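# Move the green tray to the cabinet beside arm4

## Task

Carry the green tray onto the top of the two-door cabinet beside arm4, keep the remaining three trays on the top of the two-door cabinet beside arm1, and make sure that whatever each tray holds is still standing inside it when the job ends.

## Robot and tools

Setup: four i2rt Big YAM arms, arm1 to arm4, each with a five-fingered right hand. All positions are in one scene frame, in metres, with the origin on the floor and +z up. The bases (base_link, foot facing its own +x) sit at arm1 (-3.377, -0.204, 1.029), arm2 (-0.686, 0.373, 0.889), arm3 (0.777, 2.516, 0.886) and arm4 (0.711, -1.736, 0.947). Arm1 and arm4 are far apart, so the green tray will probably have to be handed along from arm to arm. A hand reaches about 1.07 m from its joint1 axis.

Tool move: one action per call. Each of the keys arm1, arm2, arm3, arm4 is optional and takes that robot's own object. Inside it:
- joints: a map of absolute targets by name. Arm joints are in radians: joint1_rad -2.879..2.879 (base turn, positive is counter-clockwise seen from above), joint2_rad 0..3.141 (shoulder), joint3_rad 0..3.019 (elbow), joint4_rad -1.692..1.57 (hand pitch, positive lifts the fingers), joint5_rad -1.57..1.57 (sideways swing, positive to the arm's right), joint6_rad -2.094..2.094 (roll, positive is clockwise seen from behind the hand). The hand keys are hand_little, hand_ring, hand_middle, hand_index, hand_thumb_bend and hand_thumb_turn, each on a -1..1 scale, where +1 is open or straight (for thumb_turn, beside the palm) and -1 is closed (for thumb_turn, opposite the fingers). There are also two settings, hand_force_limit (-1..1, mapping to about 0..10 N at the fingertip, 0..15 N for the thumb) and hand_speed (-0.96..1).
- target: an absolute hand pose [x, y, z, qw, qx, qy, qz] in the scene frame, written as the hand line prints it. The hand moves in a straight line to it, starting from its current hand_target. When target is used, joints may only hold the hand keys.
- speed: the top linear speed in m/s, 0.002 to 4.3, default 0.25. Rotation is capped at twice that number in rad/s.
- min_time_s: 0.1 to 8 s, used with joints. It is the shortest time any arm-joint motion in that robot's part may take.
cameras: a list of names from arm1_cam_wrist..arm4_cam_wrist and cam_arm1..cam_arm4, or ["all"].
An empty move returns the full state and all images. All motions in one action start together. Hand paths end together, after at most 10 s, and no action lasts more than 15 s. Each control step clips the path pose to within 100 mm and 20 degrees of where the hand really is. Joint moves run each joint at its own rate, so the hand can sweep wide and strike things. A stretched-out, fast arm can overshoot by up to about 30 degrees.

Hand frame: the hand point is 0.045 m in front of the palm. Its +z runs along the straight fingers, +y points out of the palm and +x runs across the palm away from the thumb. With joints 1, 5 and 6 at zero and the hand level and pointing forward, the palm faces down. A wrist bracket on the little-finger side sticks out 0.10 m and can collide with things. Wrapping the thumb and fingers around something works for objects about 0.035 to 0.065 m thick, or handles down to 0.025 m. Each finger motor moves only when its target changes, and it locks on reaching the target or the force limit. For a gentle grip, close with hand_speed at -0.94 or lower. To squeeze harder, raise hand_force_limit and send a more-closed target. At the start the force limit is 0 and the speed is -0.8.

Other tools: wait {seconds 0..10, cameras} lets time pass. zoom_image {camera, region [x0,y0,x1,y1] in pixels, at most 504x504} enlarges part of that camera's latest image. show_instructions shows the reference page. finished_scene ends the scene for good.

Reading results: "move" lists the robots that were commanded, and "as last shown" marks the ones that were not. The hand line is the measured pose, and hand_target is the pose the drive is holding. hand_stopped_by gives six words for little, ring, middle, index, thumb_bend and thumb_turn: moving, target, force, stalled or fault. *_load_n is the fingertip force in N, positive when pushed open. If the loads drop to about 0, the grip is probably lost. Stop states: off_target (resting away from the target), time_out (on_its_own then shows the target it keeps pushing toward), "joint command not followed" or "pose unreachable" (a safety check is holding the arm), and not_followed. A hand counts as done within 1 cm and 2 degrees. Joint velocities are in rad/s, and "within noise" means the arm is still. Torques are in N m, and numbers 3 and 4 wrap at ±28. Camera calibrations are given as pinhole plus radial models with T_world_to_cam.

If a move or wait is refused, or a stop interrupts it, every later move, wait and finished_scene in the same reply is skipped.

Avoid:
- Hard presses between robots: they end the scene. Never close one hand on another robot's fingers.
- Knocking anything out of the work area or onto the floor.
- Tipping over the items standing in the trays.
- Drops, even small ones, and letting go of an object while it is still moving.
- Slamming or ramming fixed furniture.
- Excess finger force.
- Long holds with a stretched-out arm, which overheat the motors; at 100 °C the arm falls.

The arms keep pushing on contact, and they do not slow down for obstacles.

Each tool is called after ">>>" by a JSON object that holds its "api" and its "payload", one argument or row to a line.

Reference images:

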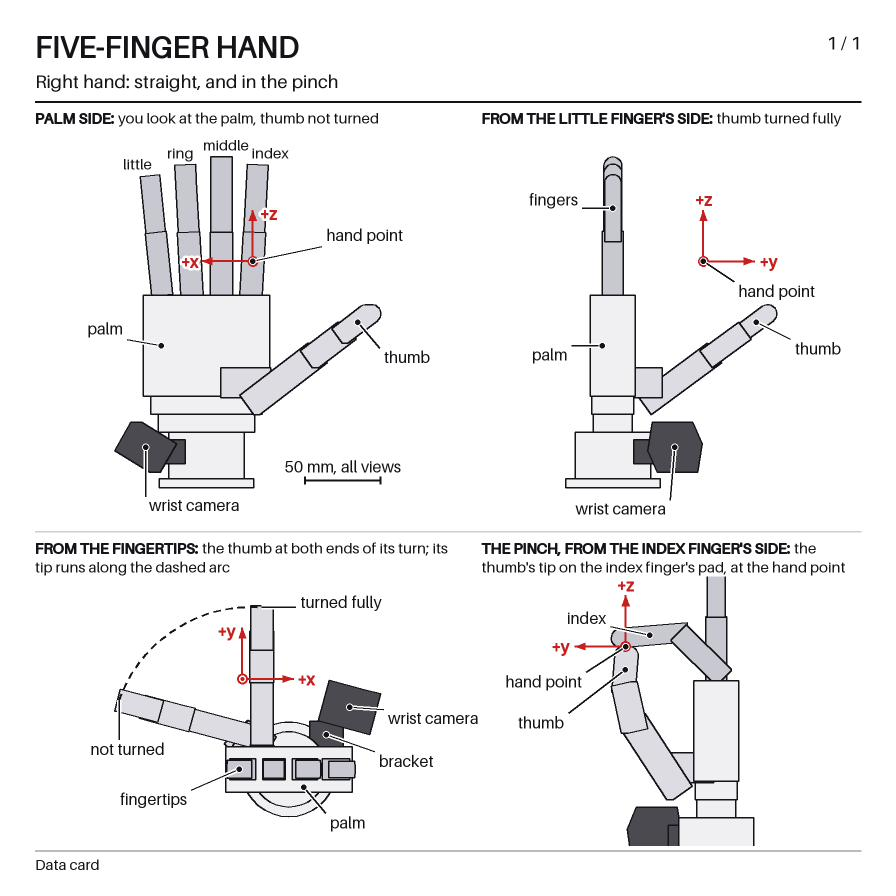

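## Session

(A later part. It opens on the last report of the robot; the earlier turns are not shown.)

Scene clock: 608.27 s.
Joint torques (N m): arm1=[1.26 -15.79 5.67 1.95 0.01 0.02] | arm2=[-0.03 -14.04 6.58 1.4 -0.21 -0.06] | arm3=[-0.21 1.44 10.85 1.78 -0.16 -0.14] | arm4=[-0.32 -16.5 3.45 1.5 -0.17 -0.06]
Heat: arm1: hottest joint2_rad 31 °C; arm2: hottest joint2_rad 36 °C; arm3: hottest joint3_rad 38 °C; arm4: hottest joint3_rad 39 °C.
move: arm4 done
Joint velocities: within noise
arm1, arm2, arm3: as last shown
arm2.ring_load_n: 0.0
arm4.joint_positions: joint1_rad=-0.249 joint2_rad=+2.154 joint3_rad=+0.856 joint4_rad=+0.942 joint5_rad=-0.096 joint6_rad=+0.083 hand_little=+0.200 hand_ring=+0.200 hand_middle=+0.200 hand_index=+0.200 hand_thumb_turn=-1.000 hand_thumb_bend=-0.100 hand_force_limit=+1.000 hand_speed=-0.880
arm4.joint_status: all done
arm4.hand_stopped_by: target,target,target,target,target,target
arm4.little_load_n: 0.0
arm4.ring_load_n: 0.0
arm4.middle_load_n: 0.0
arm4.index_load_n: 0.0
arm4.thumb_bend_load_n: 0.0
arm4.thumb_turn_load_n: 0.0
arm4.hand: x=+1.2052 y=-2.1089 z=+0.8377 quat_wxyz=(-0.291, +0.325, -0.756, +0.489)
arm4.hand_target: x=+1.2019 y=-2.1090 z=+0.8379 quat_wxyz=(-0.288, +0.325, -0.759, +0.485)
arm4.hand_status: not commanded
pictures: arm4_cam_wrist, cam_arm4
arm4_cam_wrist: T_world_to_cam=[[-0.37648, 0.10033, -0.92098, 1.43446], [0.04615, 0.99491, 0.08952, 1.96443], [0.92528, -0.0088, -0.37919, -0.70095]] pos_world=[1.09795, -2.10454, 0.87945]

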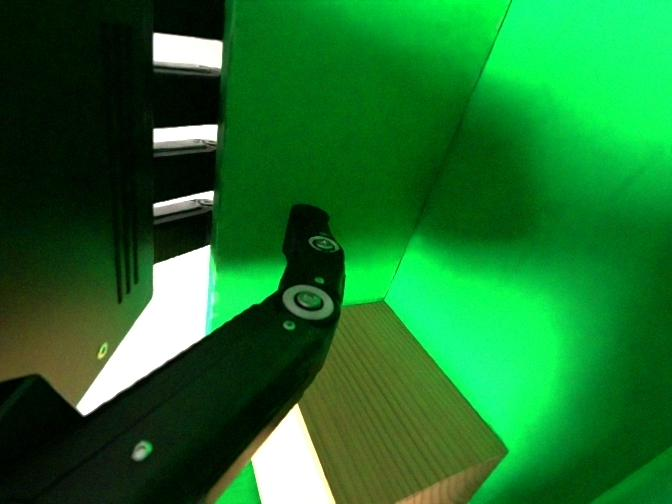

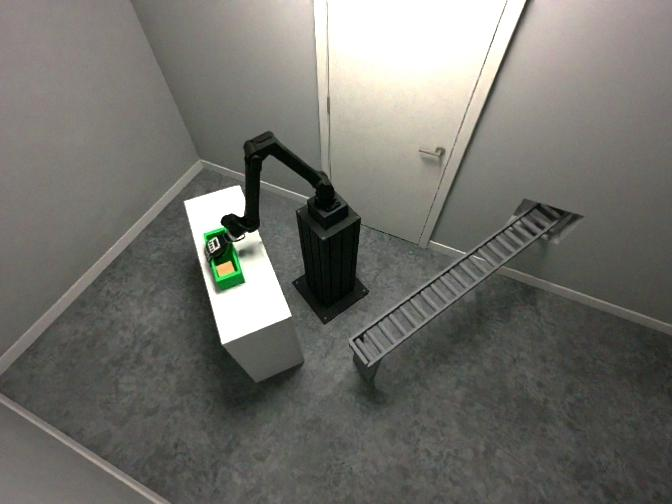

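>>> {"api": "move", "payload": {
  "arm4": {"target":[1.203,-2.109,0.90,-0.2880,0.3250,-0.7585,0.4850],"speed":0.06},
  "cameras": ["cam_arm4","arm4_cam_wrist"]
}}

>>> {"api": "zoom_image", "payload": {
  "camera": "cam_arm4",
  "region": [195, 215, 255, 295]
}}

Scene clock: 610.37 s.
Joint torques (N m): arm1=[1.44 -16.15 5.6 2.03 0.04 0.04] | arm2=[-0.09 -14.04 6.58 1.39 -0.2 -0.06] | arm3=[-0.26 1.38 10.84 1.8 -0.16 -0.14] | arm4=[-0.15 -15.85 4.34 1.55 -0.08 -0.07]
Heat: arm1: hottest joint2_rad 31 °C; arm2: hottest joint2_rad 36 °C; arm3: hottest joint3_rad 38 °C; arm4: hottest joint3_rad 38 °C.
move: arm4 done
Joint velocities: within noise
arm1.joint_positions: joint1_rad=-1.613 joint2_rad=+1.930 joint3_rad=+0.812 joint4_rad=+0.749 joint5_rad=+0.061 joint6_rad=+0.103 hand_little=+0.150 hand_ring=+0.150 hand_middle=+0.150 hand_index=+0.150 hand_thumb_turn=-1.000 hand_thumb_bend=-0.120 hand_force_limit=+1.000 hand_speed=-0.850
arm1.joint_status: not commanded
arm1.hand_stopped_by: target,target,target,target,target,target
arm1.little_load_n: 0.0
arm1.ring_load_n: 0.0
arm1.middle_load_n: 0.0
arm1.index_load_n: 0.0
arm1.thumb_bend_load_n: 0.0
arm1.thumb_turn_load_n: 0.0
arm1.hand: x=-3.4419 y=+0.4107 z=+0.9967 quat_wxyz=(+0.565, -0.824, +0.032, +0.022)
arm1.hand_target: x=-3.4469 y=+0.4099 z=+0.9998 quat_wxyz=(+0.566, -0.824, +0.032, +0.026)
arm1.hand_status: not commanded
arm2.joint_positions: joint1_rad=+0.799 joint2_rad=+1.781 joint3_rad=+0.822 joint4_rad=+0.543 joint5_rad=-0.117 joint6_rad=-0.106 hand_little=+0.200 hand_ring=+0.200 hand_middle=+0.200 hand_index=+0.200 hand_thumb_turn=-1.000 hand_thumb_bend=-0.080 hand_force_limit=+1.000 hand_speed=-0.850
arm2.joint_status: not commanded
arm2.hand_stopped_by: target,target,target,target,target,target
arm2.little_load_n: 0.0
arm2.ring_load_n: -0.5
arm2.middle_load_n: 0.0
arm2.index_load_n: 0.0
arm2.thumb_bend_load_n: 0.0
arm2.thumb_turn_load_n: 0.0
arm2.hand: x=-1.0489 y=-0.1096 z=+0.9024 quat_wxyz=(+0.178, -0.221, -0.806, +0.520)
arm2.hand_target: x=-1.0501 y=-0.1070 z=+0.9001 quat_wxyz=(+0.178, -0.219, -0.810, +0.515)
arm2.hand_status: not commanded
arm3.joint_positions: joint1_rad=-0.251 joint2_rad=+0.638 joint3_rad=+1.377 joint4_rad=-1.217 joint5_rad=-0.253 joint6_rad=-1.341 hand_little=+1.000 hand_ring=+1.000 hand_middle=+1.000 hand_index=+1.000 hand_thumb_turn=+1.000 hand_thumb_bend=+1.000 hand_force_limit=+0.000 hand_speed=-0.800
arm3.joint_status: not commanded
arm3.hand_stopped_by: target,target,target,target,target,target
arm3.little_load_n: 0.0
arm3.ring_load_n: 0.0
arm3.middle_load_n: 0.0
arm3.index_load_n: 0.0
arm3.thumb_bend_load_n: 0.0
arm3.thumb_turn_load_n: 0.0
arm3.hand: x=+1.0338 y=+2.5864 z=+1.3871 quat_wxyz=(-0.229, +0.848, +0.082, +0.471)
arm3.hand_target: x=+1.0328 y=+2.5862 z=+1.3993 quat_wxyz=(-0.231, +0.841, +0.083, +0.483)
arm3.hand_status: not commanded
arm4.joint_positions: joint1_rad=-0.249 joint2_rad=+1.974 joint3_rad=+0.834 joint4_rad=+0.790 joint5_rad=-0.096 joint6_rad=+0.083 hand_little=+0.200 hand_ring=+0.200 hand_middle=+0.200 hand_index=+0.200 hand_thumb_turn=-1.000 hand_thumb_bend=-0.100 hand_force_limit=+1.000 hand_speed=-0.880
arm4.joint_status: not commanded
arm4.hand_stopped_by: target,target,target,target,target,target
arm4.little_load_n: 0.0
arm4.ring_load_n: 0.0
arm4.middle_load_n: 0.0
arm4.index_load_n: 0.0
arm4.thumb_bend_load_n: 0.0
arm4.thumb_turn_load_n: 0.0
arm4.hand: x=+1.2072 y=-2.1116 z=+0.9025 quat_wxyz=(-0.292, +0.325, -0.754, +0.491)
arm4.hand_target: x=+1.2029 y=-2.1090 z=+0.8998 quat_wxyz=(-0.288, +0.325, -0.759, +0.485)
arm4.hand_status: done (0.006 m and 0.9 deg from the pose sent, 0.062 m and 0.6 deg at the start)
pictures: arm4_cam_wrist, cam_arm4
arm4_cam_wrist: T_world_to_cam=[[-0.37284, 0.097, -0.92281, 1.48529], [0.04587, 0.99523, 0.08608, 1.96551], [0.92676, -0.01023, -0.37551, -0.68651]] pos_world=[1.09985, -2.10723, 0.94366]

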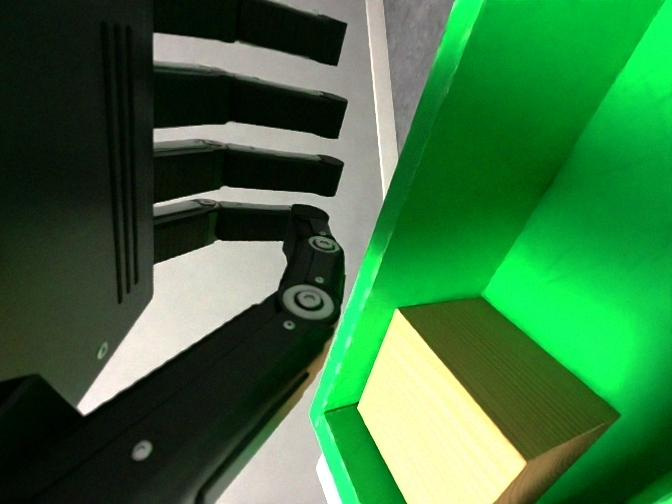

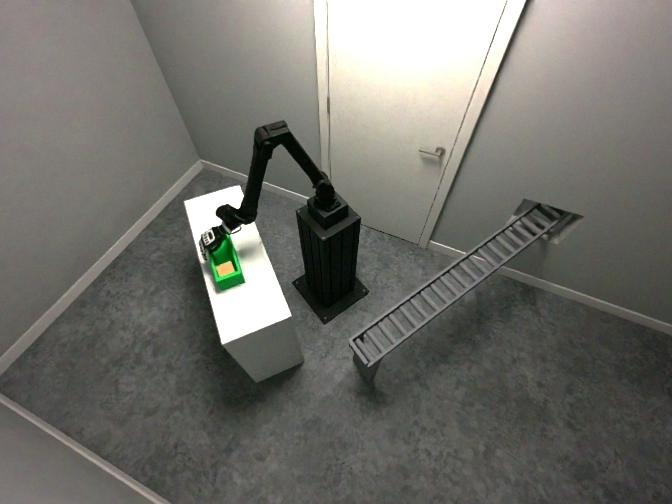

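Scaled by 6.300 from the camera's image (finer frame: 960x720).

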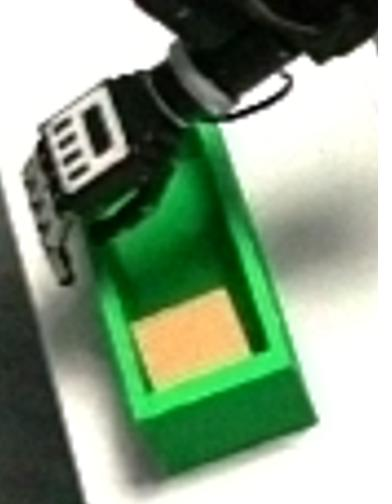

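>>> {"api": "move", "payload": {
  "arm4": {"target":[1.19,-2.10,1.05,-0.2880,0.3250,-0.7585,0.4850],"speed":0.15},
  "cameras": ["all"]
}}

>>> {"api": "zoom_image", "payload": {
  "camera": "cam_arm4",
  "region": [170, 180, 310, 350]
}}

Scene clock: 612.37 s.
Joint torques (N m): arm1=[1.38 -15.79 5.6 1.92 0.03 0.05] | arm2=[-0.09 -14.04 6.58 1.42 -0.21 -0.05] | arm3=[-0.21 1.44 10.82 1.78 -0.17 -0.15] | arm4=[-0.21 -12.4 9.01 1.52 -0.13 -0.05]
Heat: arm1: hottest joint2_rad 31 °C; arm2: hottest joint2_rad 36 °C; arm3: hottest joint3_rad 38 °C; arm4: hottest joint3_rad 39 °C.
move: arm4 done
Joint velocities: within noise
arm1, arm2, arm3: as last shown
arm2.ring_load_n: 0.0
arm4.joint_positions: joint1_rad=-0.249 joint2_rad=+1.562 joint3_rad=+0.814 joint4_rad=+0.374 joint5_rad=-0.096 joint6_rad=+0.083 hand_little=+0.200 hand_ring=+0.200 hand_middle=+0.200 hand_index=+0.200 hand_thumb_turn=-1.000 hand_thumb_bend=-0.100 hand_force_limit=+1.000 hand_speed=-0.880
arm4.joint_status: not commanded
arm4.hand_stopped_by: target,target,target,target,target,target
arm4.little_load_n: 0.0
arm4.ring_load_n: 0.0
arm4.middle_load_n: 0.0
arm4.index_load_n: 0.0
arm4.thumb_bend_load_n: 0.0
arm4.thumb_turn_load_n: 0.0
arm4.hand: x=+1.1856 y=-2.0940 z=+1.0430 quat_wxyz=(-0.288, +0.326, -0.760, +0.482)
arm4.hand_target: x=+1.1898 y=-2.1000 z=+1.0501 quat_wxyz=(-0.288, +0.325, -0.759, +0.485)
arm4.hand_status: done (0.010 m and 0.4 deg from the pose sent, 0.149 m and 0.9 deg at the start)
pictures: arm1_cam_wrist, arm2_cam_wrist, arm3_cam_wrist, arm4_cam_wrist, cam_arm1, cam_arm2, cam_arm3, cam_arm4
arm1_cam_wrist: T_world_to_cam=[[0.1513, -0.40304, -0.90259, 1.58183], [-0.87042, -0.48707, 0.07159, -2.86345], [-0.46848, 0.7748, -0.42451, -1.39263]] pos_world=[-3.38416, 0.32185, 1.04154]
arm2_cam_wrist: T_world_to_cam=[[-0.06485, 0.49562, -0.86611, 0.76596], [0.99775, 0.0471, -0.04776, 1.08891], [0.01712, -0.86726, -0.49756, 0.48216]] pos_world=[-1.04504, -0.01275, 0.95532]
arm4_cam_wrist: T_world_to_cam=[[-0.38794, 0.11059, -0.91503, 1.64356], [0.04716, 0.99386, 0.10012, 1.91777], [0.92048, -0.00431, -0.39077, -0.57775]] pos_world=[1.07896, -2.09024, 1.08612]

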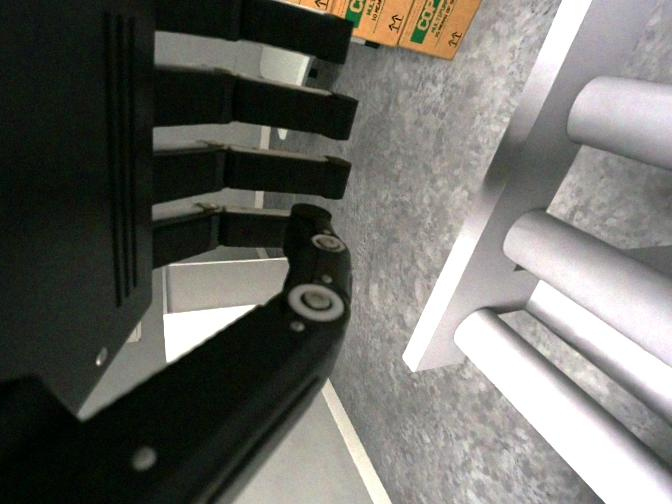

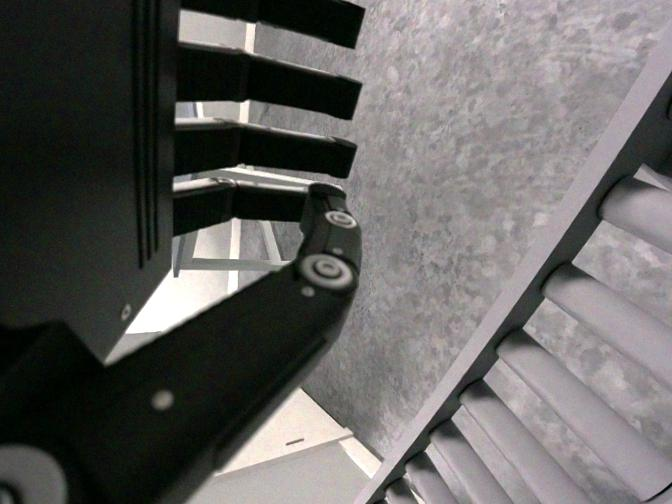

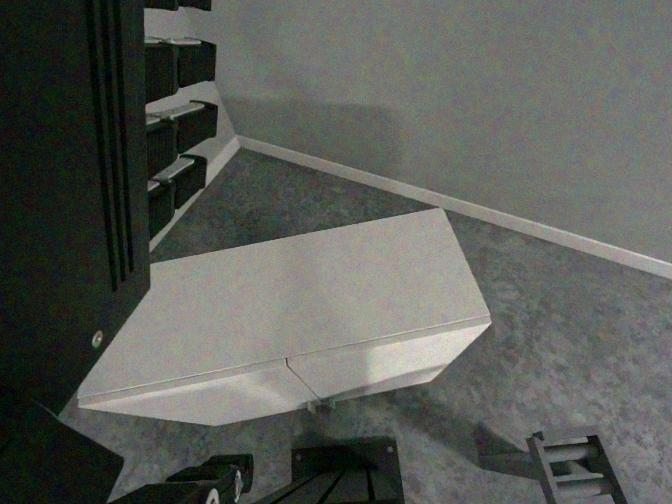

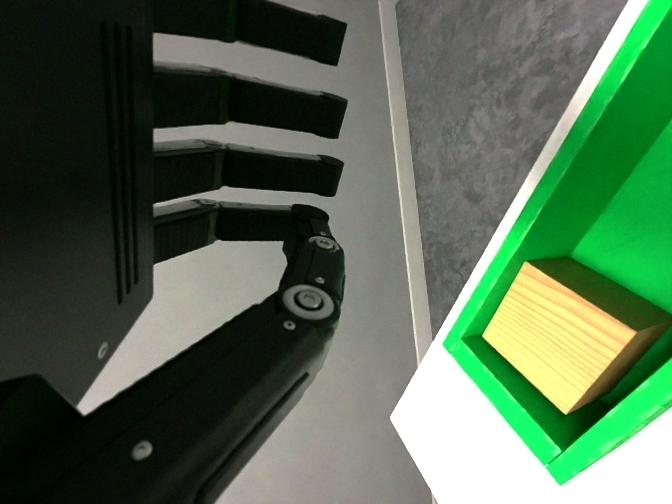

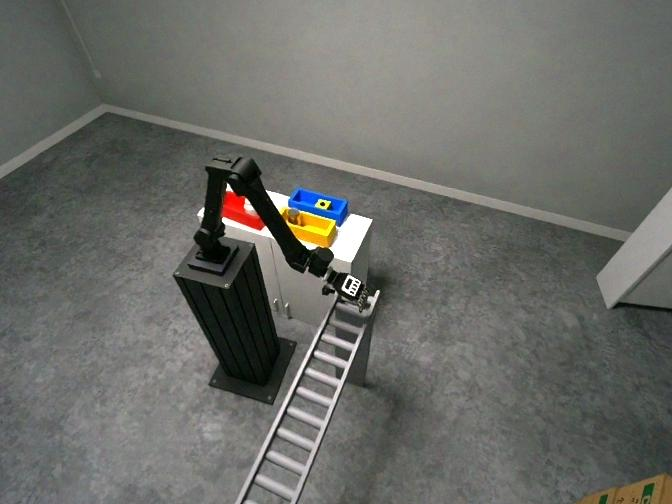

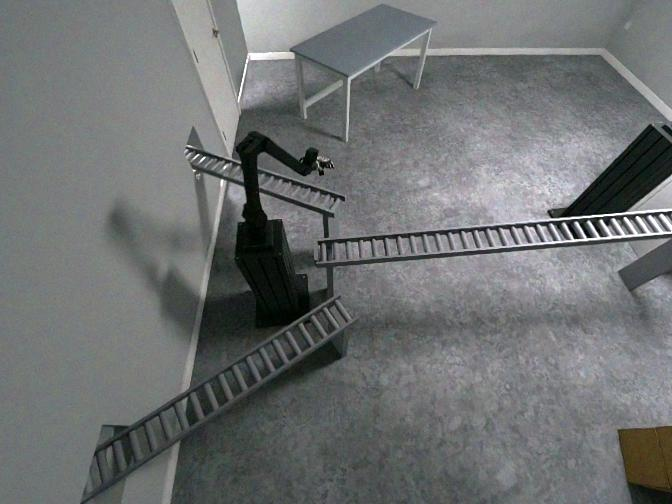

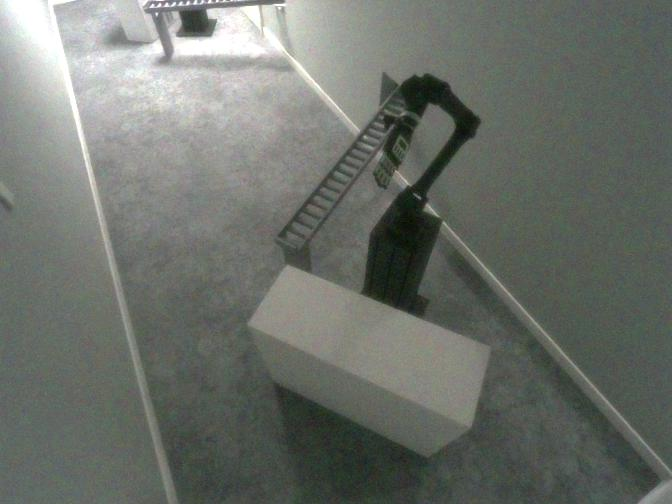

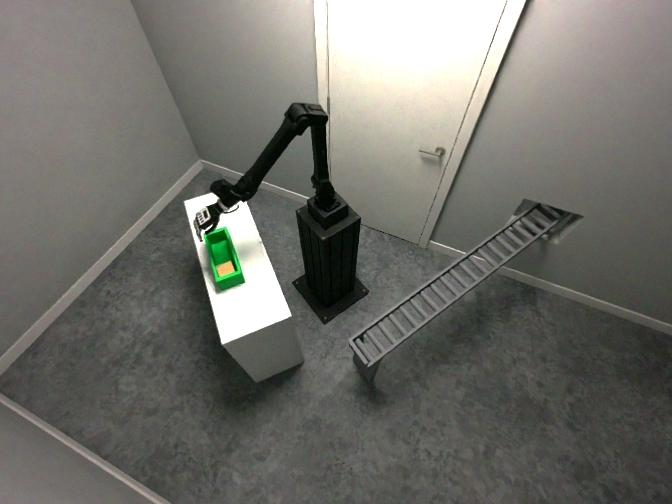

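Scaled by 2.965 from the camera's image (finer frame: 960x720).

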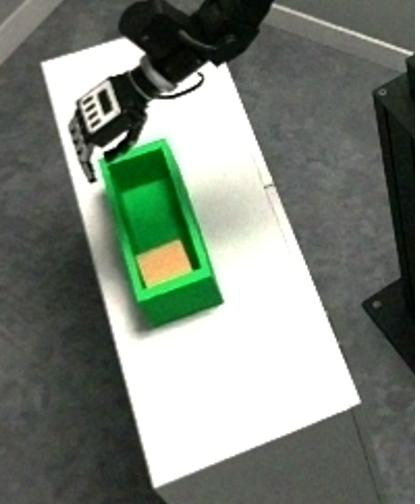

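>>> {"api": "zoom_image", "payload": {
  "camera": "cam_arm1",
  "region": [190, 170, 390, 270]
}}

Scaled by 2.520 from the camera's image (finer frame: 960x720).

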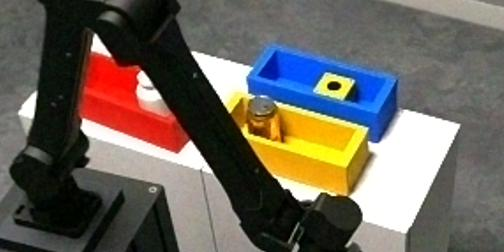

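>>> {"api": "finished_scene", "payload": {
  "scene": 1
}}

The scene is finished: the task was done.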